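# Move a bottle from the tray into an empty carton cell

## Task

Take any one bottle off the tray, set it down inside a carton cell that has nothing in it, and open the gripper so the robot is no longer holding it.

## Robot and tools

Robot: two 6-joint arms, left_arm and right_arm, each with a parallel two-finger gripper and a wrist camera. Per-arm joint order, used everywhere: waist, shoulder, elbow, wrist pitch, wrist yaw, wrist roll. Stated ranges in rad: waist -2.618 to 3.054, shoulder 0.000 to 3.142, elbow 0.000 to 3.142, wrist pitch -1.571 to 1.571, wrist yaw -1.571 to 1.571, wrist roll -2.094 to 2.094 (true ends may differ by up to 0.059). The fingers point along the gripper's +z and open and close along its y; end_effector_position is the point between the pads, about 1 cm short of the tips.

Frames: the scene frame has its origin at table height, halfway between the nominal arm bases, +z up, +x out over the table, left_arm toward +y. Calibrated bases: left_arm at (+0.047, +0.283, 0) m, right_arm at (+0.005, -0.234, 0) m, both turned only very slightly about z. Hand positions and quaternions (wxyz) in results are in that arm's own base frame; cam_high and the table are in the scene frame. Reported hand poses can be off by a few cm.

The 14-number row: numbers 1-6 are left_arm joint displacements, 7 is left opening, 8-13 right_arm joint displacements, 14 right opening. All 14 are needed even if one arm stays still. Joint numbers are scaled offsets in [-1, 1], counted from the Joint targets the arm had when the action (or move) began, never from the previous row: 1.0 equals 2.224 rad for waist, shoulder and elbow and 8.485 rad for the three wrist joints. Sending 0 re-commands the current targets. Opening is absolute, not an offset: +1 fully open, -1 shut. Sending 0 for opening is a real command (half open), so to leave a gripper alone resend its present value (see Tool commands).

execute_actions(actions, cameras): actions is a list of actions; each action is a list of up to 15 rows, one row per 1/30 s step, the last row repeated until 15 steps (0.5 s) are filled. An empty actions list just reports state and images. An action asking any joint to go more than 0.059 rad beyond its range is rejected for both arms; a malformed action or a failing first action rejects the whole call. cameras: list of names (cam_high, cam_left_wrist, cam_right_wrist), omitted/null/["all"] for all, [] for none; an unknown name invalidates the call.

move(target, speed, blend, opening_speed, blocking, cameras): target is one 14-number row or a list of up to 15 rows, same layout and scale; every row's displacements count from the same starting Joint targets. Joints travel in sync toward the targets, so the hand follows a curve, with no collision avoidance. speed: rad/s for the joint with the longest way, 0.01 to 12.57, default 0.5; one value or one per target. blend: corner rounding in rad for a list (default 0 = stop at each). opening_speed: rate of change of commanded opening per second on the -1..+1 scale, at least 0.2; use a low value to close gently. blocking=false returns after about 0.5 s while the move continues. The result adds a move: line such as done, off_target (at rest more than 0.035 rad from target), moving, held or fault, plus limits=held if steps were withheld. Faster moves and targets set deeper past a contact hit or press harder.

wait(seconds 0 to 10) lets time pass with commands held. stop brakes a running move. zoom_image(camera, region [x0, y0, x1, y1] in pixels, at most 504x504) enlarges part of that camera's latest image. read_manual gives licence text only. finished_scene (scene 1 optional) ends the scene for good; the bottle must stay in the cell with the robot released.

Results: Joint positions (rad, then finger gap in m, 0.094 fully open) and Joint velocities ("within noise" when still); Joint targets, the base for the next displacements; Tool commands; end effector pose; grip_measured on the command scale (reads slightly wide when empty, a little narrower than a squeezed part); grip_effort_nm (motor effort, negative closing, not a pad force); joint torques (first three wrap at ±28 N m); step readings for execute_actions calls. "joint sent to its limit" means a joint hit its end; "joint command not followed" means the clearance check altered targets. Cameras: cam_high, cam_left_wrist, cam_right_wrist, each 672x504.

Practical notes: targets lead measured angles by at most 0.339 rad (big joints) or 2.2 rad (wrists), and a target putting the hand over 200 mm from where it is gets scaled back, so big motions take several actions. To grip, close to roughly 0.05 below the first-touch reading (more for round parts); to release, command an opening clearly above grip_measured. If an arm is pressing on something, command its targets back past its measured positions. Avoid dropping the bottle, releasing it while it moves, slamming, hard pushes, any contact between the two arms (including one gripper closing on the other's fingers), and anything leaving the table. Holding loads or stretched poses heats motors: MOTOR HOT appears near 75 °C, and at 90 °C the arm folds and stops working. Loose objects may be nudged occasionally.

Each tool is called after "Emit:" in YAML: its name, and indented under it one key for each argument.

## Session

Emit:
execute_actions:
  actions: []

Scene clock: 0.00 s.
left_arm: end_effector_position=(+0.3514, -0.0088, +0.2015) grip_measured=+1.000 grip_effort_nm=n/a end_effector_quat_wxyz=(+0.459, +0.234, +0.853, -0.087) | right_arm: end_effector_position=(+0.3106, +0.0960, +0.3784) grip_measured=+1.000 grip_effort_nm=n/a end_effector_quat_wxyz=(+0.601, +0.021, +0.769, +0.215)
Joint positions: left_arm=[0.245 1.19 0.891 -0.429 0.561 0.524 0.094] | right_arm=[0.273 0.875 1.056 -0.367 -0.043 0.362 0.094]
Joint velocities: within noise
Joint torques (N m): no reading
Heat: left arm: 42 °C; right arm: 35 °C.
Joint targets: left_arm=[0.245 1.182 0.901 -0.430 0.568 0.524] | right_arm=[0.273 0.868 1.067 -0.362 -0.042 0.360]
Tool commands: left_gripper/opening=+1.0 right_gripper/opening=+1.0

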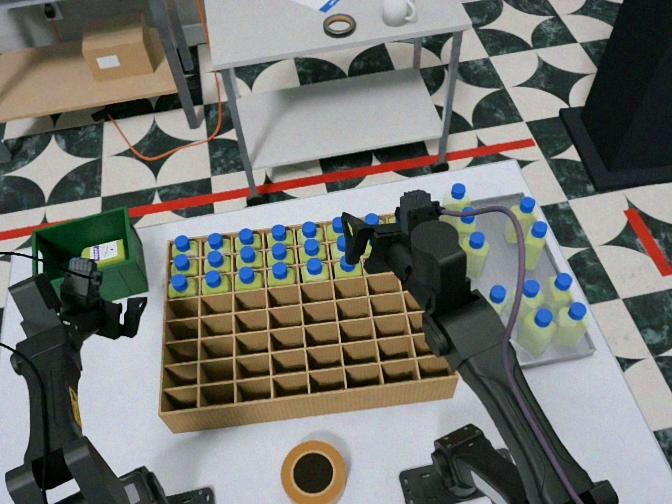

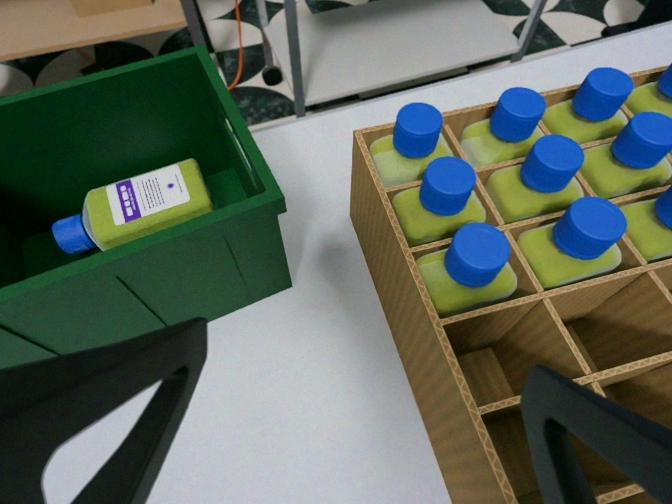

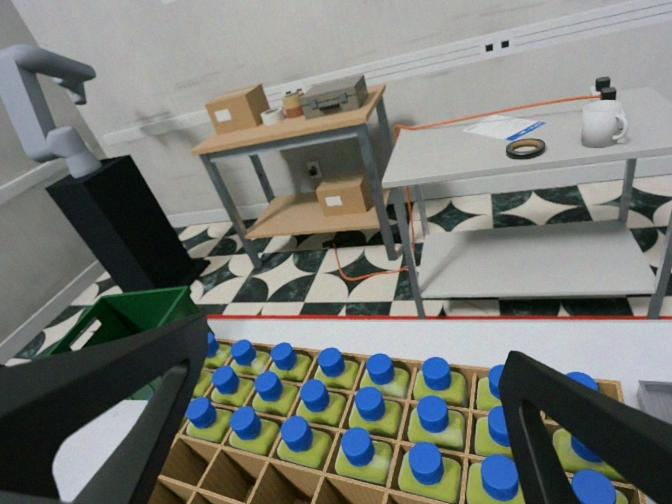

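Emit:
zoom_image:
  camera: "cam_high"
  region: [420, 170, 620, 370]

Emit:
zoom_image:
  camera: "cam_high"
  region: [150, 210, 480, 440]

Emit:
zoom_image:
  camera: "cam_left_wrist"
  region: [330, 60, 672, 504]

Scaled by 2.520 from the camera's 672x504 image, which has a finer 960x720 frame.

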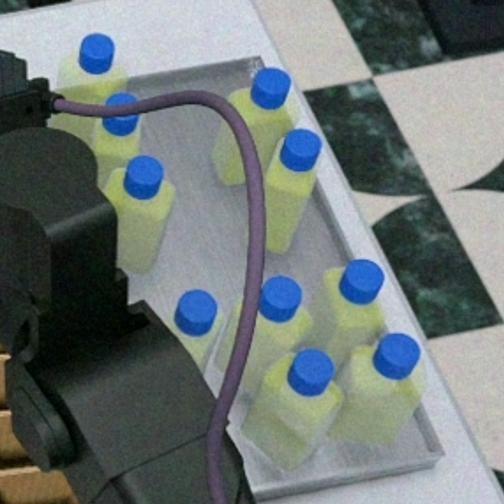

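Scaled by 1.527 from the camera's 672x504 image, which has a finer 960x720 frame.

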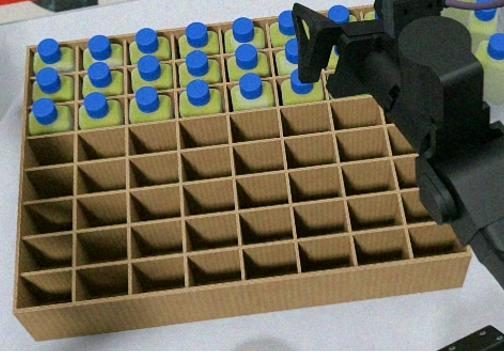

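Scaled by 1.135 from the camera's 672x504 image, which has a finer 960x720 frame.

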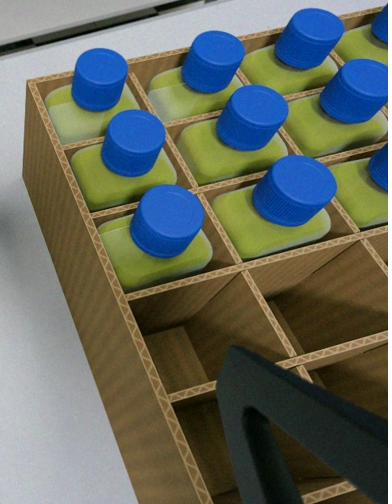

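Emit:
move:
  target: [0,0,0,0,0,0,1,-0.3476,0.2392,0.2738,-0.13365,0.00495,-0.04243,1]
  speed: 0.9

Scene clock: 5.80 s.
left_arm: end_effector_position=(+0.3514, -0.0088, +0.2015) grip_measured=+1.000 grip_effort_nm=-0.002 end_effector_quat_wxyz=(+0.459, +0.234, +0.853, -0.087) | right_arm: end_effector_position=(+0.2447, -0.1300, +0.2634) grip_measured=+1.000 grip_effort_nm=-0.032 end_effector_quat_wxyz=(+0.163, +0.246, +0.955, -0.037)
Joint positions: left_arm=[0.245 1.19 0.891 -0.429 0.561 0.524 0.094] | right_arm=[-0.496 1.393 1.646 -1.489 -0.006 0.01 0.094]
Joint velocities: within noise
Joint torques (N m): left_arm=[-0.05 -5.14 9.14 1.71 0.24 0] | right_arm=[-0.38 -3.44 7.56 0.89 0.09 -0.13]
Heat: left arm: 43 °C; right arm: 37 °C.
Joint targets: left_arm=[0.245 1.182 0.901 -0.430 0.568 0.524] | right_arm=[-0.500 1.400 1.676 -1.496 0.000 0.000]
move: done
camera_calibration:
cam_right_wrist: T_world_to_cam=[[-0.362701, -0.930447, -0.0521297, -0.0105698], [-0.929697, 0.357425, 0.0889445, 0.281899], [-0.0641257, 0.0807251, -0.994671, 0.401796], [0, 0, 0, 1]] pos_world=[0.284012, -0.143027, 0.374031]

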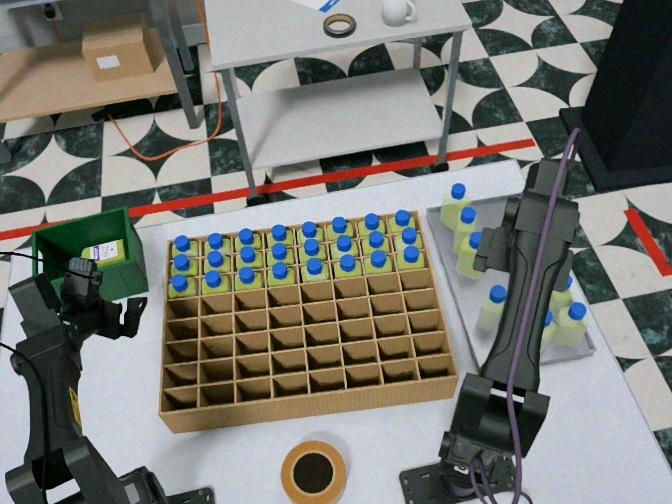

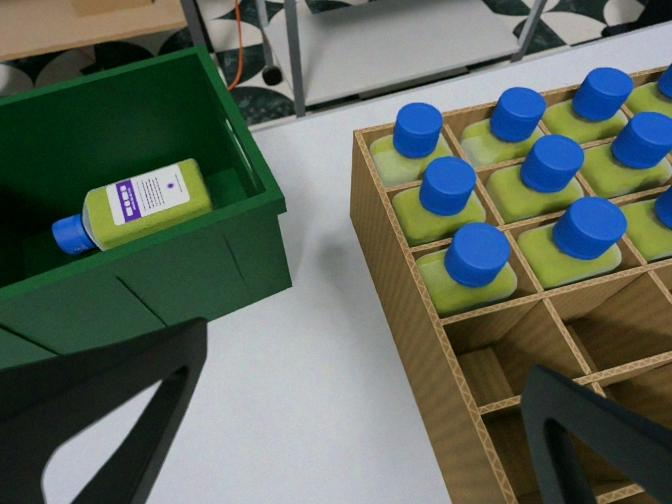

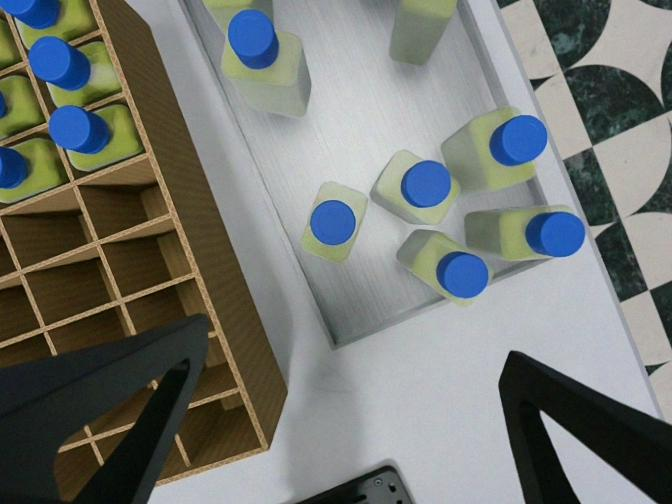

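Emit:
zoom_image:
  camera: "cam_right_wrist"
  region: [200, 80, 600, 380]

Emit:
zoom_image:
  camera: "cam_right_wrist"
  region: [0, 130, 300, 504]

Scaled by 1.260 from the camera's 672x504 image, which has a finer 960x720 frame.

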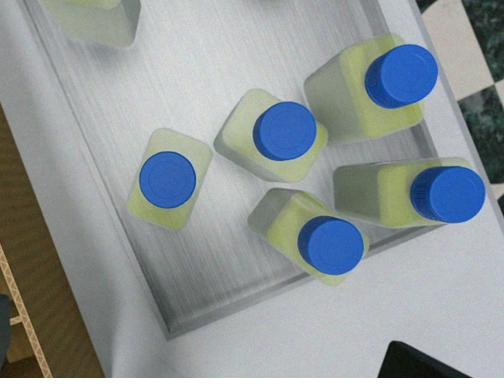

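Scaled by 1.348 from the camera's 672x504 image, which has a finer 960x720 frame.

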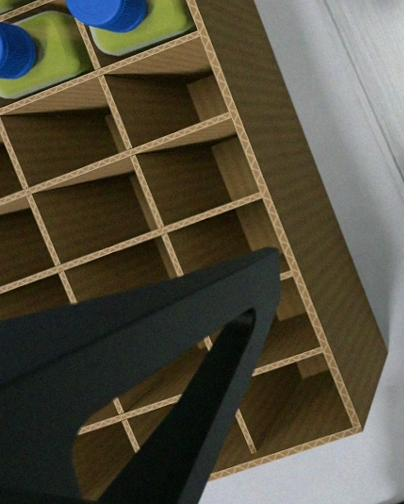

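Emit:
move:
  target: [0,0,0,0,0,0,1,0.1139,0.16,0.01286,0.04692,0.01365,0.0297,1]
  speed: 0.7
  cameras: ["cam_right_wrist"]

Emit:
zoom_image:
  camera: "cam_right_wrist"
  region: [150, 100, 650, 504]

Scene clock: 11.00 s.
left_arm: end_effector_position=(+0.3514, -0.0088, +0.2015) grip_measured=+1.000 grip_effort_nm=-0.002 end_effector_quat_wxyz=(+0.459, +0.234, +0.853, -0.087) | right_arm: end_effector_position=(+0.3916, -0.1156, +0.1889) grip_measured=+1.000 grip_effort_nm=-0.037 end_effector_quat_wxyz=(+0.188, +0.246, +0.949, -0.050)
Joint positions: left_arm=[0.245 1.19 0.891 -0.429 0.561 0.524 0.094] | right_arm=[-0.246 1.752 1.673 -1.113 0.101 0.243 0.094]
Joint velocities: within noise
Joint torques (N m): left_arm=[-0.08 -5.08 9.21 1.7 0.22 -0.01] | right_arm=[-0.14 -8.16 8.34 1.2 0.25 0.06]
Heat: left arm: 43 °C; right arm: 37 °C.
Joint targets: left_arm=[0.245 1.182 0.901 -0.430 0.568 0.524] | right_arm=[-0.247 1.755 1.705 -1.098 0.116 0.252]
move: done
camera_calibration:
cam_right_wrist: T_world_to_cam=[[-0.36538, -0.930236, -0.0340403, 0.0498601], [-0.930633, 0.364243, 0.0353361, 0.431313], [-0.020472, 0.0445902, -0.998796, 0.315404], [0, 0, 0, 1]] pos_world=[0.426069, -0.124785, 0.30148]
Images, in order (width x height): cam_right_wrist 672x504.

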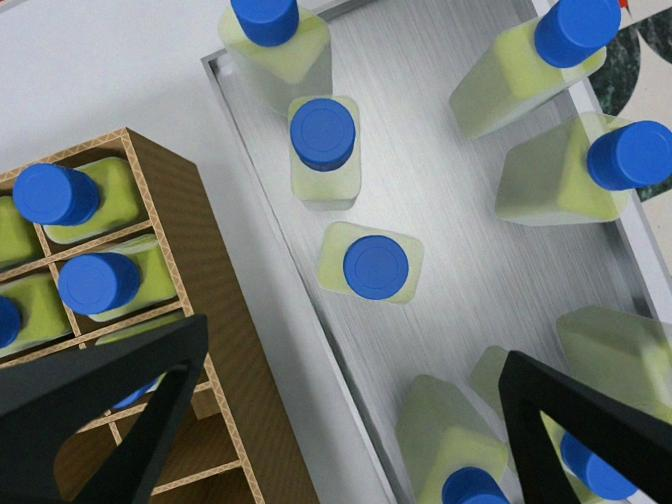

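Scaled by 1.008 from the camera's 672x504 image, which has a finer 960x720 frame.

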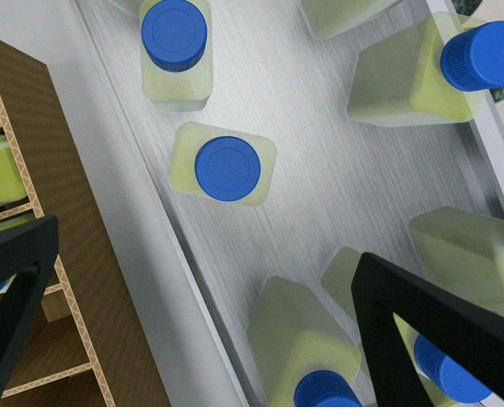

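Emit:
move:
  target: [0,0,0,0,0,0,1,-0.0090,0.0533,0.0387,-0.00371,0,0.00707,0.35]
  speed: 0.5
  cameras: ["cam_right_wrist"]

Emit:
zoom_image:
  camera: "cam_right_wrist"
  region: [150, 150, 550, 504]

Scene clock: 13.17 s.
left_arm: end_effector_position=(+0.3514, -0.0088, +0.2015) grip_measured=+1.000 grip_effort_nm=0.002 end_effector_quat_wxyz=(+0.459, +0.234, +0.853, -0.087) | right_arm: end_effector_position=(+0.4101, -0.1266, +0.1729) grip_measured=+0.353 grip_effort_nm=-0.168 end_effector_quat_wxyz=(+0.172, +0.281, +0.943, -0.046)
Joint positions: left_arm=[0.245 1.19 0.891 -0.429 0.561 0.524 0.094] | right_arm=[-0.26 1.862 1.759 -1.124 0.102 0.302 0.064]
Joint velocities: within noise
Joint torques (N m): left_arm=[0.01 -5.09 9.2 1.71 0.22 -0.02] | right_arm=[-0.59 -8.38 8.35 0.93 0.23 0.08]
Heat: left arm: 43 °C; right arm: 36 °C.
Joint targets: left_arm=[0.245 1.182 0.901 -0.430 0.568 0.524] | right_arm=[-0.267 1.874 1.791 -1.129 0.116 0.312]
move: done
camera_calibration:
cam_right_wrist: T_world_to_cam=[[-0.430612, -0.901176, -0.0495439, 0.0789251], [-0.901667, 0.427139, 0.0674471, 0.44355], [-0.0396196, 0.0737156, -0.996492, 0.311412], [0, 0, 0, 1]] pos_world=[0.446259, -0.141288, 0.284314]
Images, in order (width x height): cam_right_wrist 672x504.

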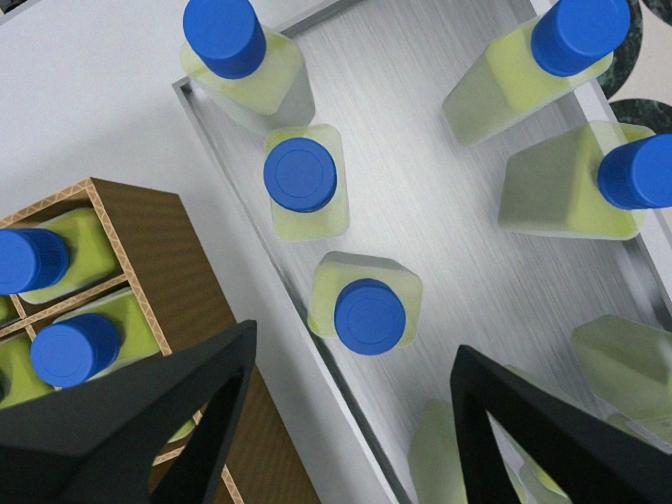

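Scaled by 1.260 from the camera's 672x504 image, which has a finer 960x720 frame.

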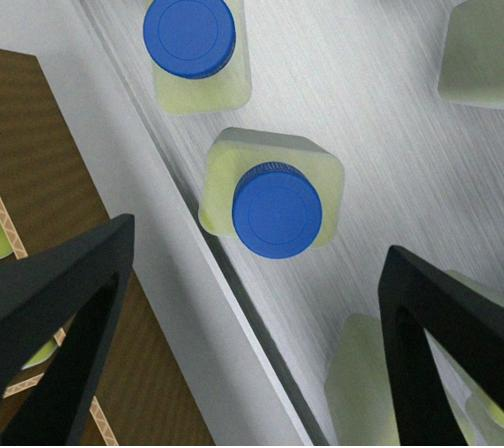

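Emit:
move:
  target: [0,0,0,0,0,0,1,-0.00225,0.00135,-0.0490,0.01238,0.00106,0.00094,0.35]
  speed: 0.4
  cameras: ["cam_right_wrist"]

Scene clock: 14.97 s.
left_arm: end_effector_position=(+0.3514, -0.0088, +0.2015) grip_measured=+1.000 grip_effort_nm=-0.002 end_effector_quat_wxyz=(+0.459, +0.234, +0.853, -0.087) | right_arm: end_effector_position=(+0.4143, -0.1310, +0.1569) grip_measured=+0.353 grip_effort_nm=-0.164 end_effector_quat_wxyz=(+0.179, +0.288, +0.939, -0.049)
Joint positions: left_arm=[0.245 1.19 0.891 -0.429 0.561 0.524 0.094] | right_arm=[-0.264 1.862 1.69 -1.04 0.109 0.311 0.064]
Joint velocities: within noise
Joint torques (N m): left_arm=[-0.03 -5.11 9.18 1.69 0.24 0] | right_arm=[-0.64 -8.2 5.2 1.17 0.28 0.08]
Heat: left arm: 43 °C; right arm: 36 °C.
Joint targets: left_arm=[0.245 1.182 0.901 -0.430 0.568 0.524] | right_arm=[-0.272 1.877 1.682 -1.024 0.125 0.320]
move: done
camera_calibration:
cam_right_wrist: T_world_to_cam=[[-0.443316, -0.895037, -0.0487796, 0.0819877], [-0.896034, 0.441014, 0.0512889, 0.452287], [-0.024393, 0.0664454, -0.997492, 0.288824], [0, 0, 0, 1]] pos_world=[0.448656, -0.145274, 0.268902]
Images, in order (width x height): cam_right_wrist 672x504.

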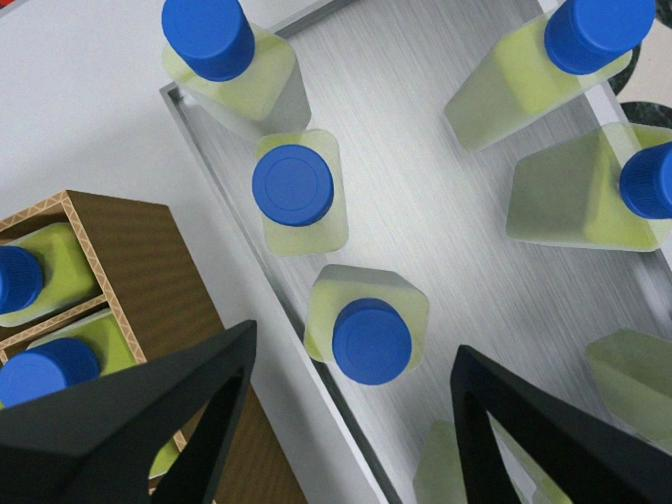

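Emit:
move:
  target: [0,0,0,0,0,0,1,-0.0018,0.0018,-0.0661,0.01473,0,0,0.35]
  speed: 0.3
  cameras: ["cam_right_wrist"]

Emit:
zoom_image:
  camera: "cam_right_wrist"
  region: [200, 230, 520, 504]

Scene clock: 16.47 s.
left_arm: end_effector_position=(+0.3514, -0.0088, +0.2015) grip_measured=+1.000 grip_effort_nm=-0.002 end_effector_quat_wxyz=(+0.459, +0.234, +0.853, -0.087) | right_arm: end_effector_position=(+0.4085, -0.1315, +0.1169) grip_measured=+0.353 grip_effort_nm=-0.164 end_effector_quat_wxyz=(+0.167, +0.290, +0.941, -0.050)
Joint positions: left_arm=[0.245 1.19 0.891 -0.429 0.561 0.524 0.094] | right_arm=[-0.268 1.865 1.543 -0.916 0.109 0.311 0.064]
Joint velocities: within noise
Joint torques (N m): left_arm=[-0.03 -5.11 9.14 1.69 0.22 0] | right_arm=[-0.59 -8.13 5.14 1.14 0.26 0.09]
Heat: left arm: 43 °C; right arm: 36 °C.
Joint targets: left_arm=[0.245 1.182 0.901 -0.430 0.568 0.524] | right_arm=[-0.276 1.881 1.535 -0.899 0.124 0.320]
move: done
camera_calibration:
cam_right_wrist: T_world_to_cam=[[-0.448596, -0.892675, -0.0435014, 0.0788216], [-0.892426, 0.444775, 0.0758413, 0.445519], [-0.0483533, 0.0728438, -0.996171, 0.259268], [0, 0, 0, 1]] pos_world=[0.445488, -0.146679, 0.227916]
Images, in order (width x height): cam_right_wrist 672x504.

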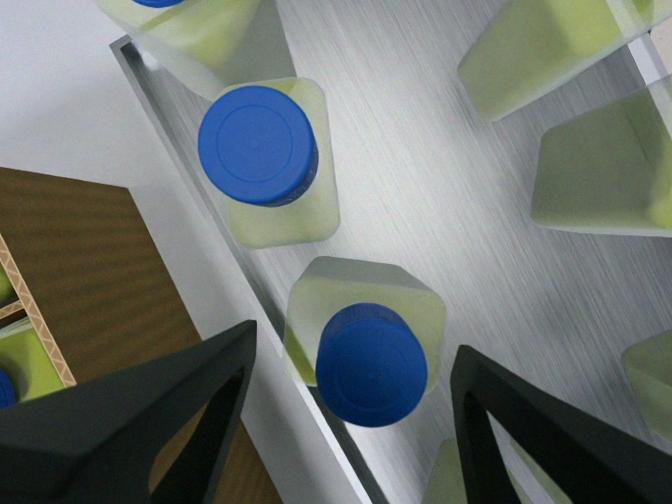

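Scaled by 1.575 from the camera's 672x504 image, which has a finer 960x720 frame.

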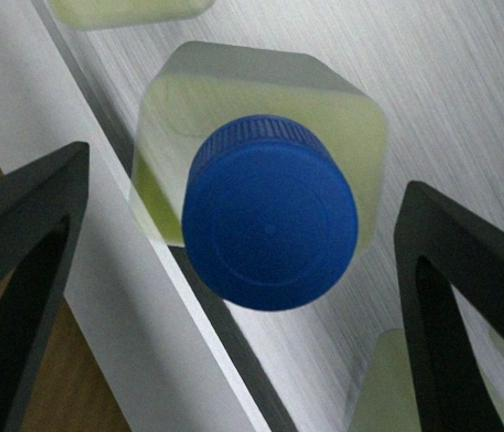

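Emit:
move:
  target:
    - [0,0,0,0,0,0,1,-0.0036,0,0,0,0,0,0.35]
    - [0,0,0,0,0,0,1,-0.0036,0,0,0,0,0,-0.65]
  speed: 0.3
  opening_speed: 0.6
  cameras: ["cam_right_wrist"]

Scene clock: 19.40 s.
left_arm: end_effector_position=(+0.3514, -0.0088, +0.2015) grip_measured=+1.000 grip_effort_nm=-0.002 end_effector_quat_wxyz=(+0.459, +0.234, +0.853, -0.087) | right_arm: end_effector_position=(+0.4090, -0.1357, +0.1175) grip_measured=-0.380 grip_effort_nm=-1.062 end_effector_quat_wxyz=(+0.170, +0.295, +0.939, -0.052)
Joint positions: left_arm=[0.245 1.19 0.891 -0.429 0.561 0.524 0.094] | right_arm=[-0.277 1.865 1.543 -0.908 0.111 0.312 0.029]
Joint velocities: within noise
Joint torques (N m): left_arm=[0.02 -5.08 9.14 1.7 0.22 0.01] | right_arm=[-0.58 -8.14 5.15 1.07 0.24 0.05]
Heat: left arm: 43 °C; right arm: 36 °C.
Joint targets: left_arm=[0.245 1.182 0.901 -0.430 0.568 0.524] | right_arm=[-0.284 1.881 1.535 -0.899 0.125 0.320]
move: done
camera_calibration:
cam_right_wrist: T_world_to_cam=[[-0.457163, -0.888295, -0.0439796, 0.0795261], [-0.888463, 0.453884, 0.0679862, 0.448361], [-0.0404301, 0.0701551, -0.996716, 0.256738], [0, 0, 0, 1]] pos_world=[0.445089, -0.150873, 0.228911]
Images, in order (width x height): cam_right_wrist 672x504.

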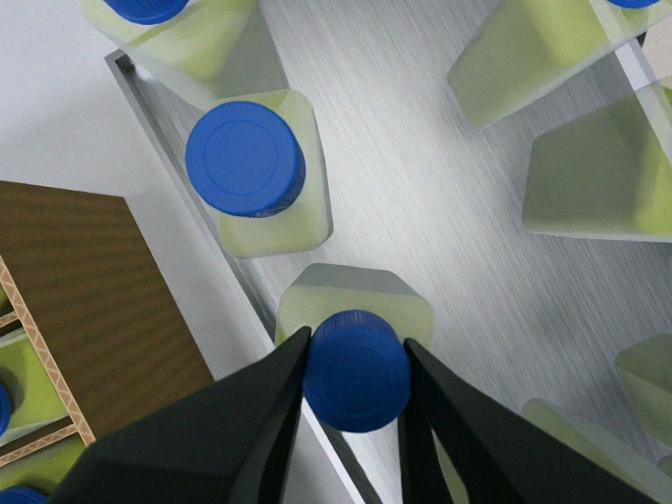

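Emit:
zoom_image:
  camera: "cam_right_wrist"
  region: [220, 230, 500, 480]

Scaled by 1.800 from the camera's 672x504 image, which has a finer 960x720 frame.

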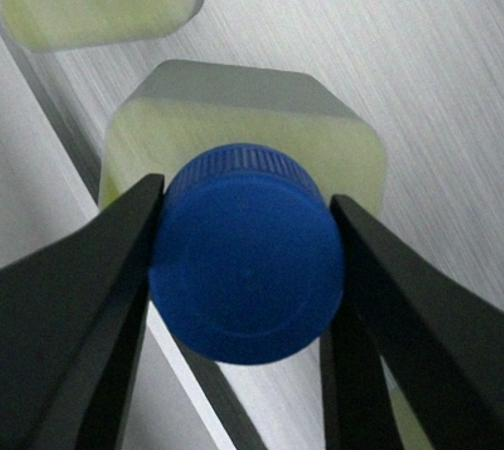

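Emit:
move:
  target:
    - [0,0,0,0,0,0,1,0.0063,-0.0027,0.1151,-0.02781,-0.00059,-0.00059,-0.65]
    - [0,0,0,0,0,0,1,0.01686,-0.0418,0.2212,-0.06494,-0.00589,-0.01591,-0.65]
    - [0,0,0,0,0,0,1,0.1466,-0.1785,0.0697,-0.06152,-0.01061,-0.02829,-0.65]
  speed: [0.3,0.4,0.4]
  blend: [0.05,0.08,0]

Scene clock: 23.63 s.
left_arm: end_effector_position=(+0.3514, -0.0088, +0.2015) grip_measured=+1.000 grip_effort_nm=-0.007 end_effector_quat_wxyz=(+0.459, +0.234, +0.853, -0.087) | right_arm: end_effector_position=(+0.3110, +0.0066, +0.2485) grip_measured=-0.380 grip_effort_nm=-1.053 end_effector_quat_wxyz=(+0.154, +0.026, +0.988, -0.009)
Joint positions: left_arm=[0.245 1.19 0.891 -0.429 0.561 0.524 0.094] | right_arm=[0.039 1.516 1.696 -1.443 0.038 0.086 0.029]
Joint velocities: within noise
Joint torques (N m): left_arm=[-0.05 -5.09 9.17 1.7 0.23 -0.01] | right_arm=[0.24 -8.5 4.68 1.16 0.01 -0.09]
Heat: left arm: 43 °C; right arm: 36 °C.
Joint targets: left_arm=[0.245 1.182 0.901 -0.430 0.568 0.524] | right_arm=[0.043 1.484 1.690 -1.421 0.035 0.080]
move: done
camera_calibration:
cam_right_wrist: T_world_to_cam=[[0.0760277, -0.996413, -0.0371713, -0.0000084387], [-0.989936, -0.0798911, 0.116812, 0.310826], [-0.119363, 0.0279162, -0.992458, 0.397143], [0, 0, 0, 1]] pos_world=[0.355102, 0.0137371, 0.357839]

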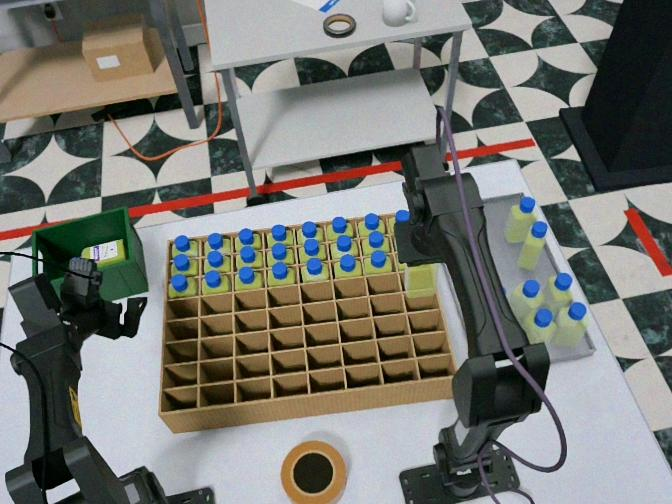

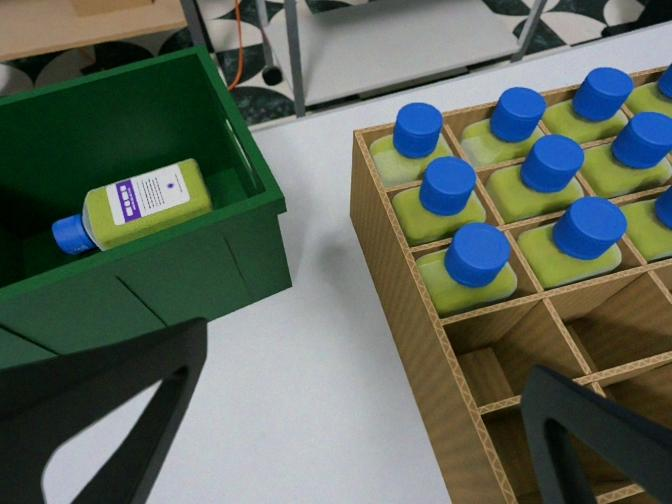

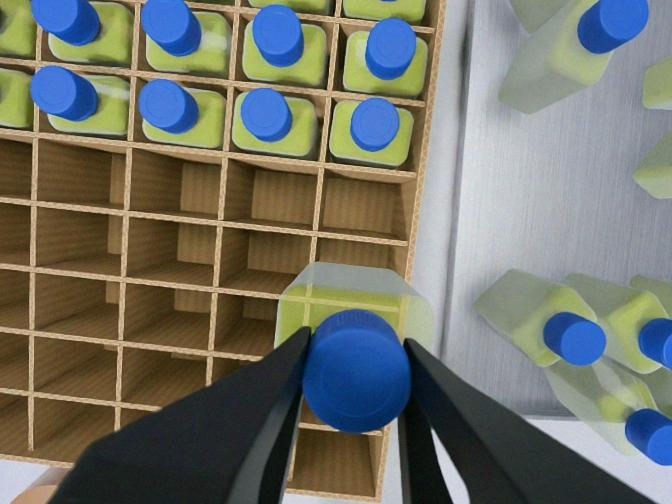

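Emit:
zoom_image:
  camera: "cam_right_wrist"
  region: [200, 120, 460, 380]

Emit:
zoom_image:
  camera: "cam_right_wrist"
  region: [200, 300, 460, 504]

Scaled by 1.938 from the camera's 672x504 image, which has a finer 960x720 frame.

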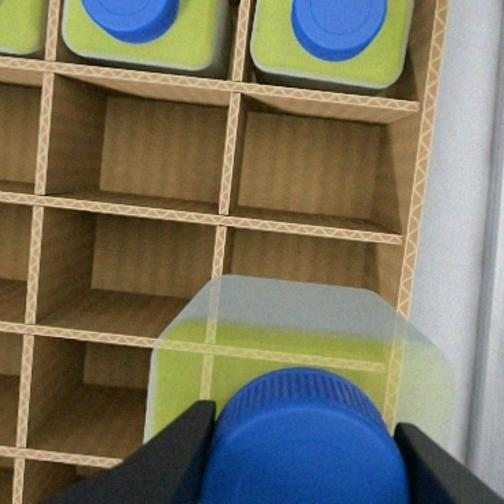

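Scaled by 1.938 from the camera's 672x504 image, which has a finer 960x720 frame.

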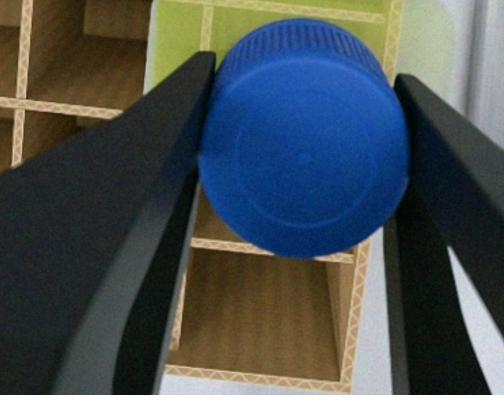

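Emit:
move:
  target: [0,0,0,0,0,0,1,-0.01124,-0.02428,-0.0562,0.01344,-0.0013,-0.00165,-0.65]
  speed: 0.3
  cameras: ["cam_high","cam_right_wrist"]

Emit:
zoom_image:
  camera: "cam_right_wrist"
  region: [200, 150, 460, 410]

Emit:
zoom_image:
  camera: "cam_high"
  region: [340, 200, 500, 320]

Scene clock: 26.63 s.
left_arm: end_effector_position=(+0.3514, -0.0088, +0.2015) grip_measured=+1.000 grip_effort_nm=-0.002 end_effector_quat_wxyz=(+0.459, +0.234, +0.853, -0.087) | right_arm: end_effector_position=(+0.3126, +0.0031, +0.2309) grip_measured=-0.380 grip_effort_nm=-1.057 end_effector_quat_wxyz=(+0.168, +0.026, +0.986, -0.007)
Joint positions: left_arm=[0.245 1.19 0.891 -0.429 0.561 0.524 0.094] | right_arm=[0.025 1.469 1.569 -1.335 0.031 0.072 0.029]
Joint velocities: within noise
Joint torques (N m): left_arm=[-0.01 -5.14 9.14 1.7 0.23 0] | right_arm=[-0.55 -8.98 5.09 1.3 -0.04 -0.08]
Heat: left arm: 43 °C; right arm: 36 °C.
Joint targets: left_arm=[0.245 1.182 0.901 -0.430 0.568 0.524] | right_arm=[0.018 1.430 1.565 -1.307 0.024 0.066]
move: off_target (right_arm); right_arm: the shoulder is farthest, 0.039 rad from its target
camera_calibration:
cam_right_wrist: T_world_to_cam=[[0.077833, -0.996273, -0.0371764, -0.00484143], [-0.992655, -0.0809069, 0.0899506, 0.321183], [-0.0926232, 0.0299022, -0.995252, 0.372159], [0, 0, 0, 1]] pos_world=[0.353671, 0.0100342, 0.341321]
Images, in order (width x height): cam_high 672x504, cam_right_wrist 672x504.

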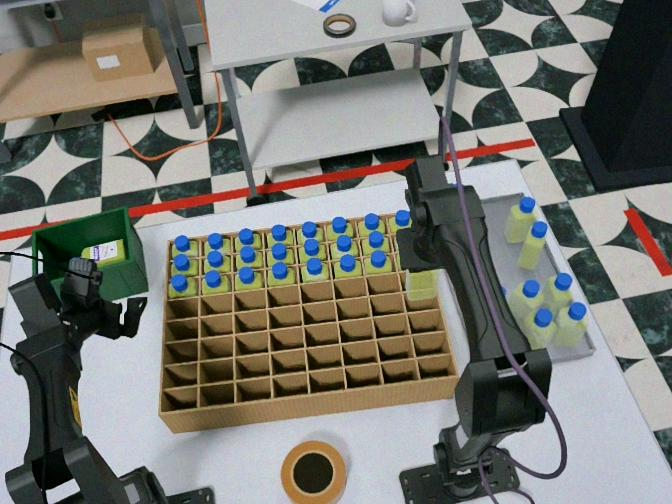

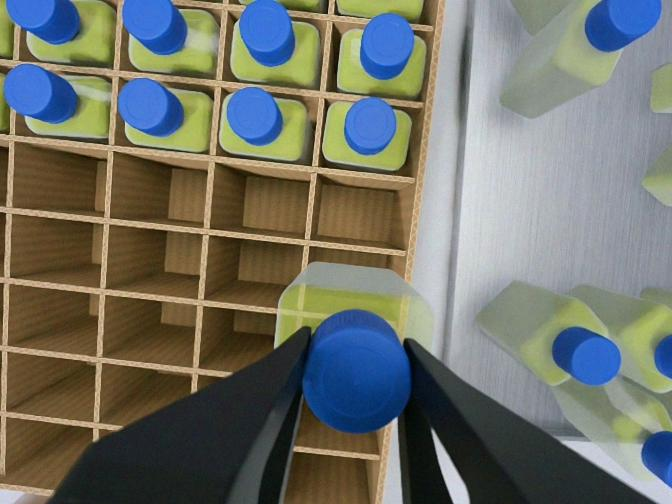

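Scaled by 1.938 from the camera's 672x504 image, which has a finer 960x720 frame.

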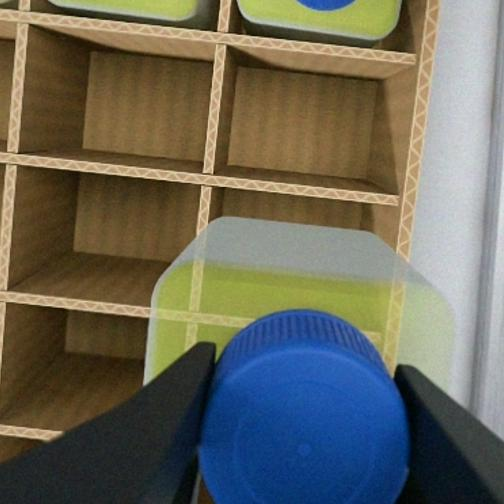

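Scaled by 3.150 from the camera's 672x504 image, which has a finer 960x720 frame.

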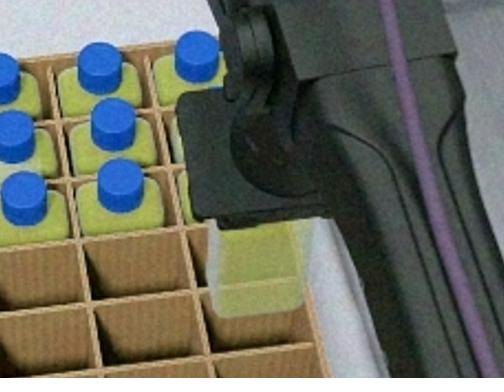

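Emit:
move:
  target: [0,0,0,0,0,0,1,0.00045,-0.00674,-0.0153,0.00424,0,0,-0.65]
  speed: 0.2
  cameras: ["cam_right_wrist"]

Emit:
zoom_image:
  camera: "cam_right_wrist"
  region: [200, 150, 460, 410]

Scene clock: 28.57 s.
left_arm: end_effector_position=(+0.3514, -0.0088, +0.2015) grip_measured=+1.000 grip_effort_nm=-0.002 end_effector_quat_wxyz=(+0.459, +0.234, +0.853, -0.087) | right_arm: end_effector_position=(+0.3140, +0.0032, +0.2273) grip_measured=-0.380 grip_effort_nm=-1.057 end_effector_quat_wxyz=(+0.175, +0.026, +0.984, -0.007)
Joint positions: left_arm=[0.245 1.19 0.891 -0.429 0.561 0.524 0.094] | right_arm=[0.025 1.454 1.535 -1.301 0.031 0.072 0.029]
Joint velocities: within noise
Joint torques (N m): left_arm=[-0.08 -5.08 9.11 1.71 0.22 0] | right_arm=[-0.53 -8.91 5.14 1.33 -0.05 -0.09]
Heat: left arm: 43 °C; right arm: 36 °C.
Joint targets: left_arm=[0.245 1.182 0.901 -0.430 0.568 0.524] | right_arm=[0.019 1.415 1.531 -1.271 0.023 0.066]
move: off_target (right_arm); right_arm: the shoulder is farthest, 0.039 rad from its target
camera_calibration:
cam_right_wrist: T_world_to_cam=[[0.0784705, -0.99624, -0.0367257, -0.00529612], [-0.993965, -0.0810176, 0.0739528, 0.326908], [-0.0766501, 0.030701, -0.996585, 0.364023], [0, 0, 0, 1]] pos_world=[0.353254, 0.0100333, 0.33841]
Images, in order (width x height): cam_right_wrist 672x504.

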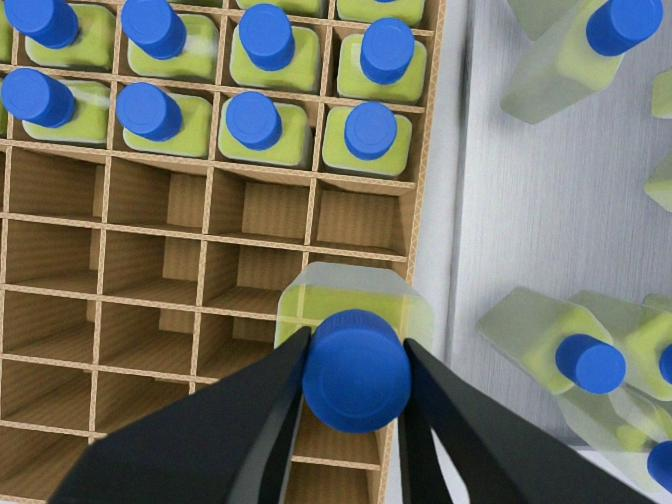

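Scaled by 1.938 from the camera's 672x504 image, which has a finer 960x720 frame.

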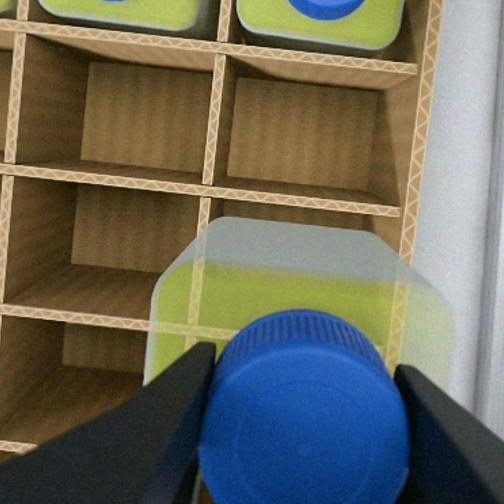

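Emit:
move:
  target:
    - [0,0,0,0,0,0,1,-0.00135,0.0007,-0.0015,0.00124,0,0,-0.65]
    - [0,0,0,0,0,0,1,-0.00135,-0.00486,-0.02761,0.00661,0,0,-0.65]
  speed: 0.15
  cameras: ["cam_right_wrist"]

Emit:
zoom_image:
  camera: "cam_right_wrist"
  region: [200, 150, 460, 410]

Scene clock: 31.57 s.
left_arm: end_effector_position=(+0.3514, -0.0088, +0.2015) grip_measured=+1.000 grip_effort_nm=-0.002 end_effector_quat_wxyz=(+0.459, +0.234, +0.853, -0.087) | right_arm: end_effector_position=(+0.3161, +0.0032, +0.2144) grip_measured=-0.380 grip_effort_nm=-1.057 end_effector_quat_wxyz=(+0.177, +0.026, +0.984, -0.007)
Joint positions: left_arm=[0.245 1.19 0.891 -0.429 0.561 0.524 0.094] | right_arm=[0.025 1.445 1.473 -1.245 0.031 0.072 0.029]
Joint velocities: within noise
Joint torques (N m): left_arm=[-0.05 -5.19 9.2 1.69 0.23 -0.02] | right_arm=[-0.76 -9.06 5.27 1.34 -0.05 -0.09]
Heat: left arm: 43 °C; right arm: 36 °C.
Joint targets: left_arm=[0.245 1.182 0.901 -0.430 0.568 0.524] | right_arm=[0.016 1.404 1.470 -1.215 0.024 0.066]
move: off_target (right_arm); right_arm: the shoulder is farthest, 0.041 rad from its target
camera_calibration:
cam_right_wrist: T_world_to_cam=[[0.0785677, -0.99624, -0.0365127, -0.00590788], [-0.994162, -0.0810156, 0.0712615, 0.330588], [-0.0739517, 0.0307006, -0.996789, 0.350607], [0, 0, 0, 1]] pos_world=[0.355051, 0.0101333, 0.325708]
Images, in order (width x height): cam_right_wrist 672x504.

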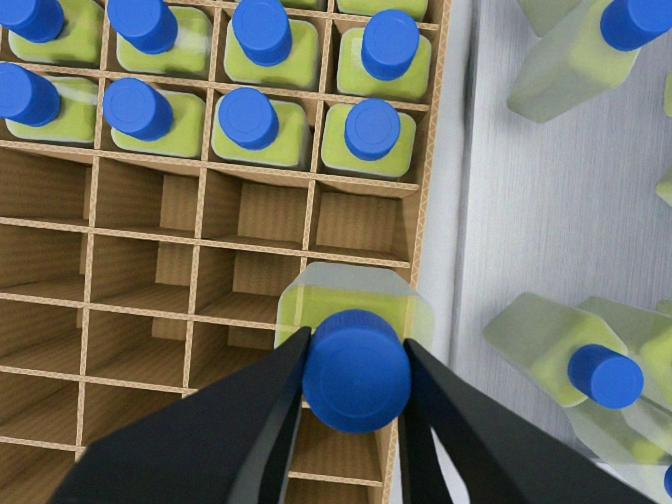

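Scaled by 1.938 from the camera's 672x504 image, which has a finer 960x720 frame.

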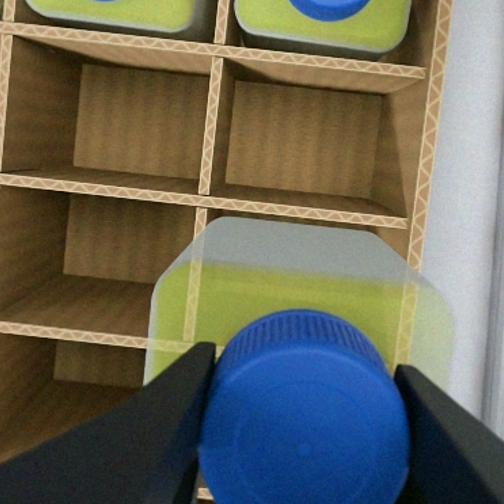

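Emit:
move:
  target:
    - [0,0,0,0,0,0,1,-0.00337,0,0,0,0,-0.00247,-0.65]
    - [0,0,0,0,0,0,1,-0.00337,-0.00854,-0.04798,0.01028,0,-0.00247,-0.65]
  speed: 0.15
  cameras: ["cam_right_wrist"]

Emit:
zoom_image:
  camera: "cam_right_wrist"
  region: [200, 150, 460, 410]

Scene clock: 33.60 s.
left_arm: end_effector_position=(+0.3514, -0.0088, +0.2015) grip_measured=+1.000 grip_effort_nm=-0.002 end_effector_quat_wxyz=(+0.459, +0.234, +0.853, -0.087) | right_arm: end_effector_position=(+0.3157, +0.0003, +0.1923) grip_measured=-0.380 grip_effort_nm=-1.053 end_effector_quat_wxyz=(+0.176, +0.020, +0.984, -0.009)
Joint positions: left_arm=[0.245 1.19 0.891 -0.429 0.561 0.524 0.094] | right_arm=[0.015 1.425 1.366 -1.158 0.03 0.051 0.029]
Joint velocities: within noise
Joint torques (N m): left_arm=[0.01 -5.12 9.11 1.7 0.23 0] | right_arm=[-0.61 -8.91 5.39 1.35 -0.04 -0.08]
Heat: left arm: 43 °C; right arm: 36 °C.
Joint targets: left_arm=[0.245 1.182 0.901 -0.430 0.568 0.524] | right_arm=[0.008 1.385 1.363 -1.128 0.023 0.045]
move: off_target (right_arm); right_arm: the shoulder is farthest, 0.040 rad from its target
camera_calibration:
cam_right_wrist: T_world_to_cam=[[0.0889413, -0.995584, -0.0300476, -0.014136], [-0.993198, -0.0909236, 0.0727414, 0.331012], [-0.0751522, 0.0233735, -0.996898, 0.329028], [0, 0, 0, 1]] pos_world=[0.354745, 0.00833268, 0.303504]
Images, in order (width x height): cam_right_wrist 672x504.

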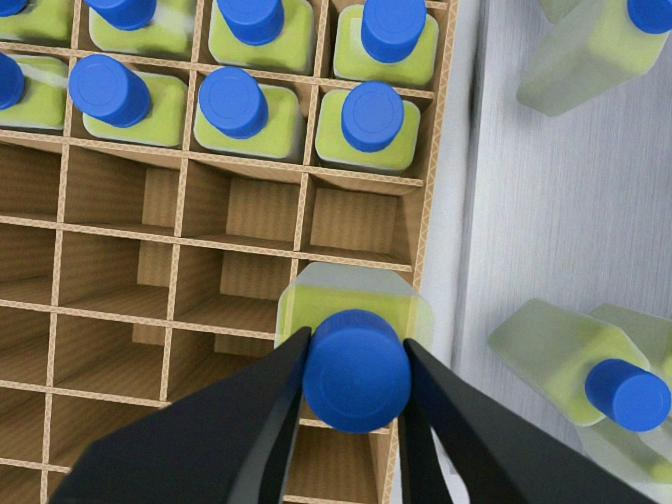

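Scaled by 1.938 from the camera's 672x504 image, which has a finer 960x720 frame.

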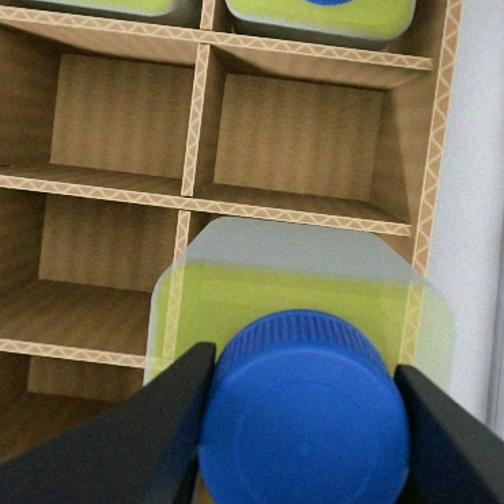

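Emit:
move:
  target:
    - [0,0,0,0,0,0,1,0,-0.00544,-0.04586,0.01065,0,0,-0.65]
    - [0,0,0,0,0,0,1,0,-0.00746,-0.08759,0.02106,0,0,-0.65]
  speed: 0.2
  cameras: ["cam_right_wrist"]

Emit:
zoom_image:
  camera: "cam_right_wrist"
  region: [200, 150, 460, 410]

Scene clock: 35.60 s.
left_arm: end_effector_position=(+0.3514, -0.0088, +0.2015) grip_measured=+1.000 grip_effort_nm=-0.002 end_effector_quat_wxyz=(+0.459, +0.234, +0.853, -0.087) | right_arm: end_effector_position=(+0.3151, +0.0003, +0.1466) grip_measured=-0.380 grip_effort_nm=-1.062 end_effector_quat_wxyz=(+0.176, +0.020, +0.984, -0.009)
Joint positions: left_arm=[0.245 1.19 0.891 -0.429 0.561 0.524 0.094] | right_arm=[0.015 1.408 1.17 -0.981 0.03 0.051 0.029]
Joint velocities: within noise
Joint torques (N m): left_arm=[-0.05 -5.12 9.2 1.71 0.23 0] | right_arm=[-0.59 -8.9 5.6 1.35 -0.04 -0.08]
Heat: left arm: 43 °C; right arm: 36 °C.
Joint targets: left_arm=[0.245 1.182 0.901 -0.430 0.568 0.524] | right_arm=[0.008 1.369 1.168 -0.949 0.024 0.045]
move: off_target (right_arm); right_arm: the shoulder is farthest, 0.039 rad from its target
camera_calibration:
cam_right_wrist: T_world_to_cam=[[0.0889069, -0.995583, -0.0301549, -0.015425], [-0.993109, -0.0909254, 0.073937, 0.333502], [-0.0763523, 0.0233736, -0.996807, 0.283835], [0, 0, 0, 1]] pos_world=[0.354246, 0.00833267, 0.257805]
Images, in order (width x height): cam_right_wrist 672x504.

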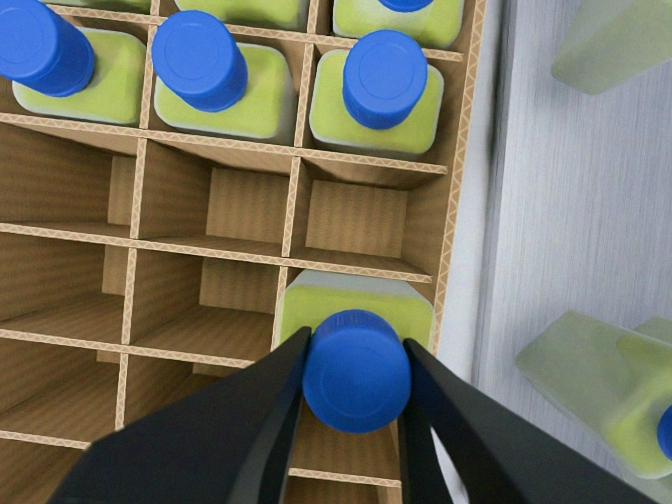

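Scaled by 1.938 from the camera's 672x504 image, which has a finer 960x720 frame.

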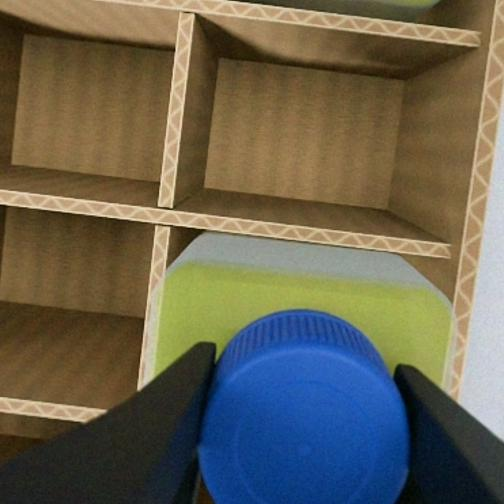

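Emit:
move:
  target:
    - [0,0,0,0,0,0,1,-0.00225,0,-0.005,0.00139,0,0,-0.65]
    - [0,0,0,0,0,0,1,-0.00225,0.00225,-0.04317,0.01202,0,0,-0.65]
  speed: 0.15
  cameras: ["cam_right_wrist"]

Emit:
zoom_image:
  camera: "cam_right_wrist"
  region: [200, 150, 460, 410]

Scene clock: 37.27 s.
left_arm: end_effector_position=(+0.3514, -0.0088, +0.2015) grip_measured=+1.000 grip_effort_nm=-0.002 end_effector_quat_wxyz=(+0.459, +0.234, +0.853, -0.087) | right_arm: end_effector_position=(+0.3152, -0.0011, +0.1235) grip_measured=-0.380 grip_effort_nm=-1.053 end_effector_quat_wxyz=(+0.179, +0.022, +0.984, -0.009)
Joint positions: left_arm=[0.245 1.19 0.891 -0.429 0.561 0.524 0.094] | right_arm=[0.01 1.407 1.075 -0.881 0.03 0.051 0.029]
Joint velocities: within noise
Joint torques (N m): left_arm=[0.05 -5.14 9.11 1.72 0.24 -0.02] | right_arm=[-0.64 -8.24 5.6 1.38 -0.03 -0.08]
Heat: left arm: 43 °C; right arm: 36 °C.
Joint targets: left_arm=[0.245 1.182 0.901 -0.430 0.568 0.524] | right_arm=[0.003 1.374 1.072 -0.847 0.024 0.045]
move: done
camera_calibration:
cam_right_wrist: T_world_to_cam=[[0.0846626, -0.995956, -0.030057, -0.016183], [-0.993936, -0.0865383, 0.0678448, 0.33625], [-0.0701715, 0.0241308, -0.997243, 0.258814], [0, 0, 0, 1]] pos_world=[0.353742, 0.00673556, 0.234801]
Images, in order (width x height): cam_right_wrist 672x504.

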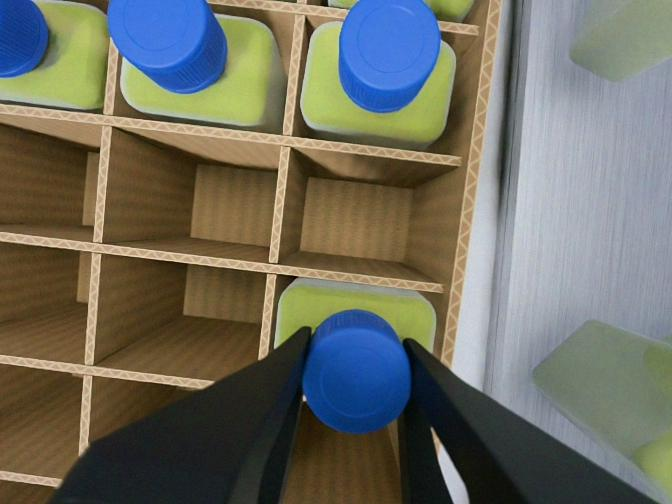

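Scaled by 1.938 from the camera's 672x504 image, which has a finer 960x720 frame.

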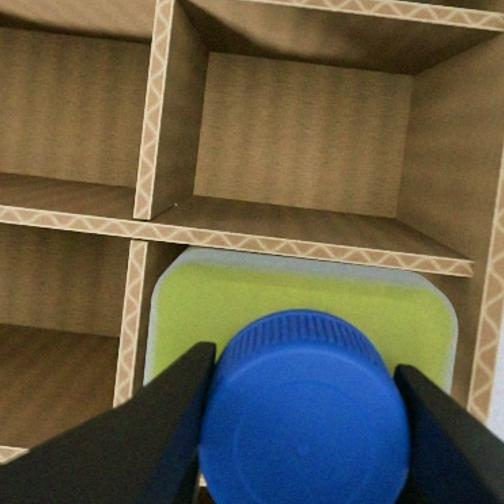

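Emit:
move:
  target: [0,0,0,0,0,0,1,0,0,-0.00764,0.00212,0,0,-0.65]
  speed: 0.1
  cameras: ["cam_right_wrist"]

Scene clock: 38.53 s.
left_arm: end_effector_position=(+0.3514, -0.0088, +0.2015) grip_measured=+1.000 grip_effort_nm=-0.007 end_effector_quat_wxyz=(+0.459, +0.234, +0.853, -0.087) | right_arm: end_effector_position=(+0.3151, -0.0011, +0.1196) grip_measured=-0.380 grip_effort_nm=-1.067 end_effector_quat_wxyz=(+0.179, +0.022, +0.983, -0.009)
Joint positions: left_arm=[0.245 1.19 0.891 -0.429 0.561 0.524 0.094] | right_arm=[0.01 1.407 1.059 -0.863 0.03 0.051 0.029]
Joint velocities: within noise
Joint torques (N m): left_arm=[-0.01 -5.11 9.1 1.69 0.22 0] | right_arm=[-0.61 -8.21 5.45 1.39 -0.02 -0.08]
Heat: left arm: 43 °C; right arm: 36 °C.
Joint targets: left_arm=[0.245 1.182 0.901 -0.430 0.568 0.524] | right_arm=[0.003 1.374 1.055 -0.829 0.024 0.045]
move: done
camera_calibration:
cam_right_wrist: T_world_to_cam=[[0.0846963, -0.995956, -0.0299557, -0.0163071], [-0.994016, -0.0865361, 0.0666539, 0.336512], [-0.0689767, 0.0241312, -0.997326, 0.254599], [0, 0, 0, 1]] pos_world=[0.353441, 0.00673556, 0.231]
Images, in order (width x height): cam_right_wrist 672x504.

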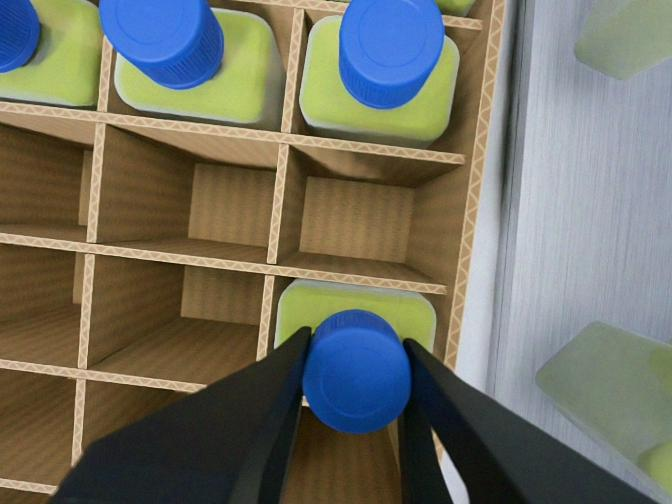

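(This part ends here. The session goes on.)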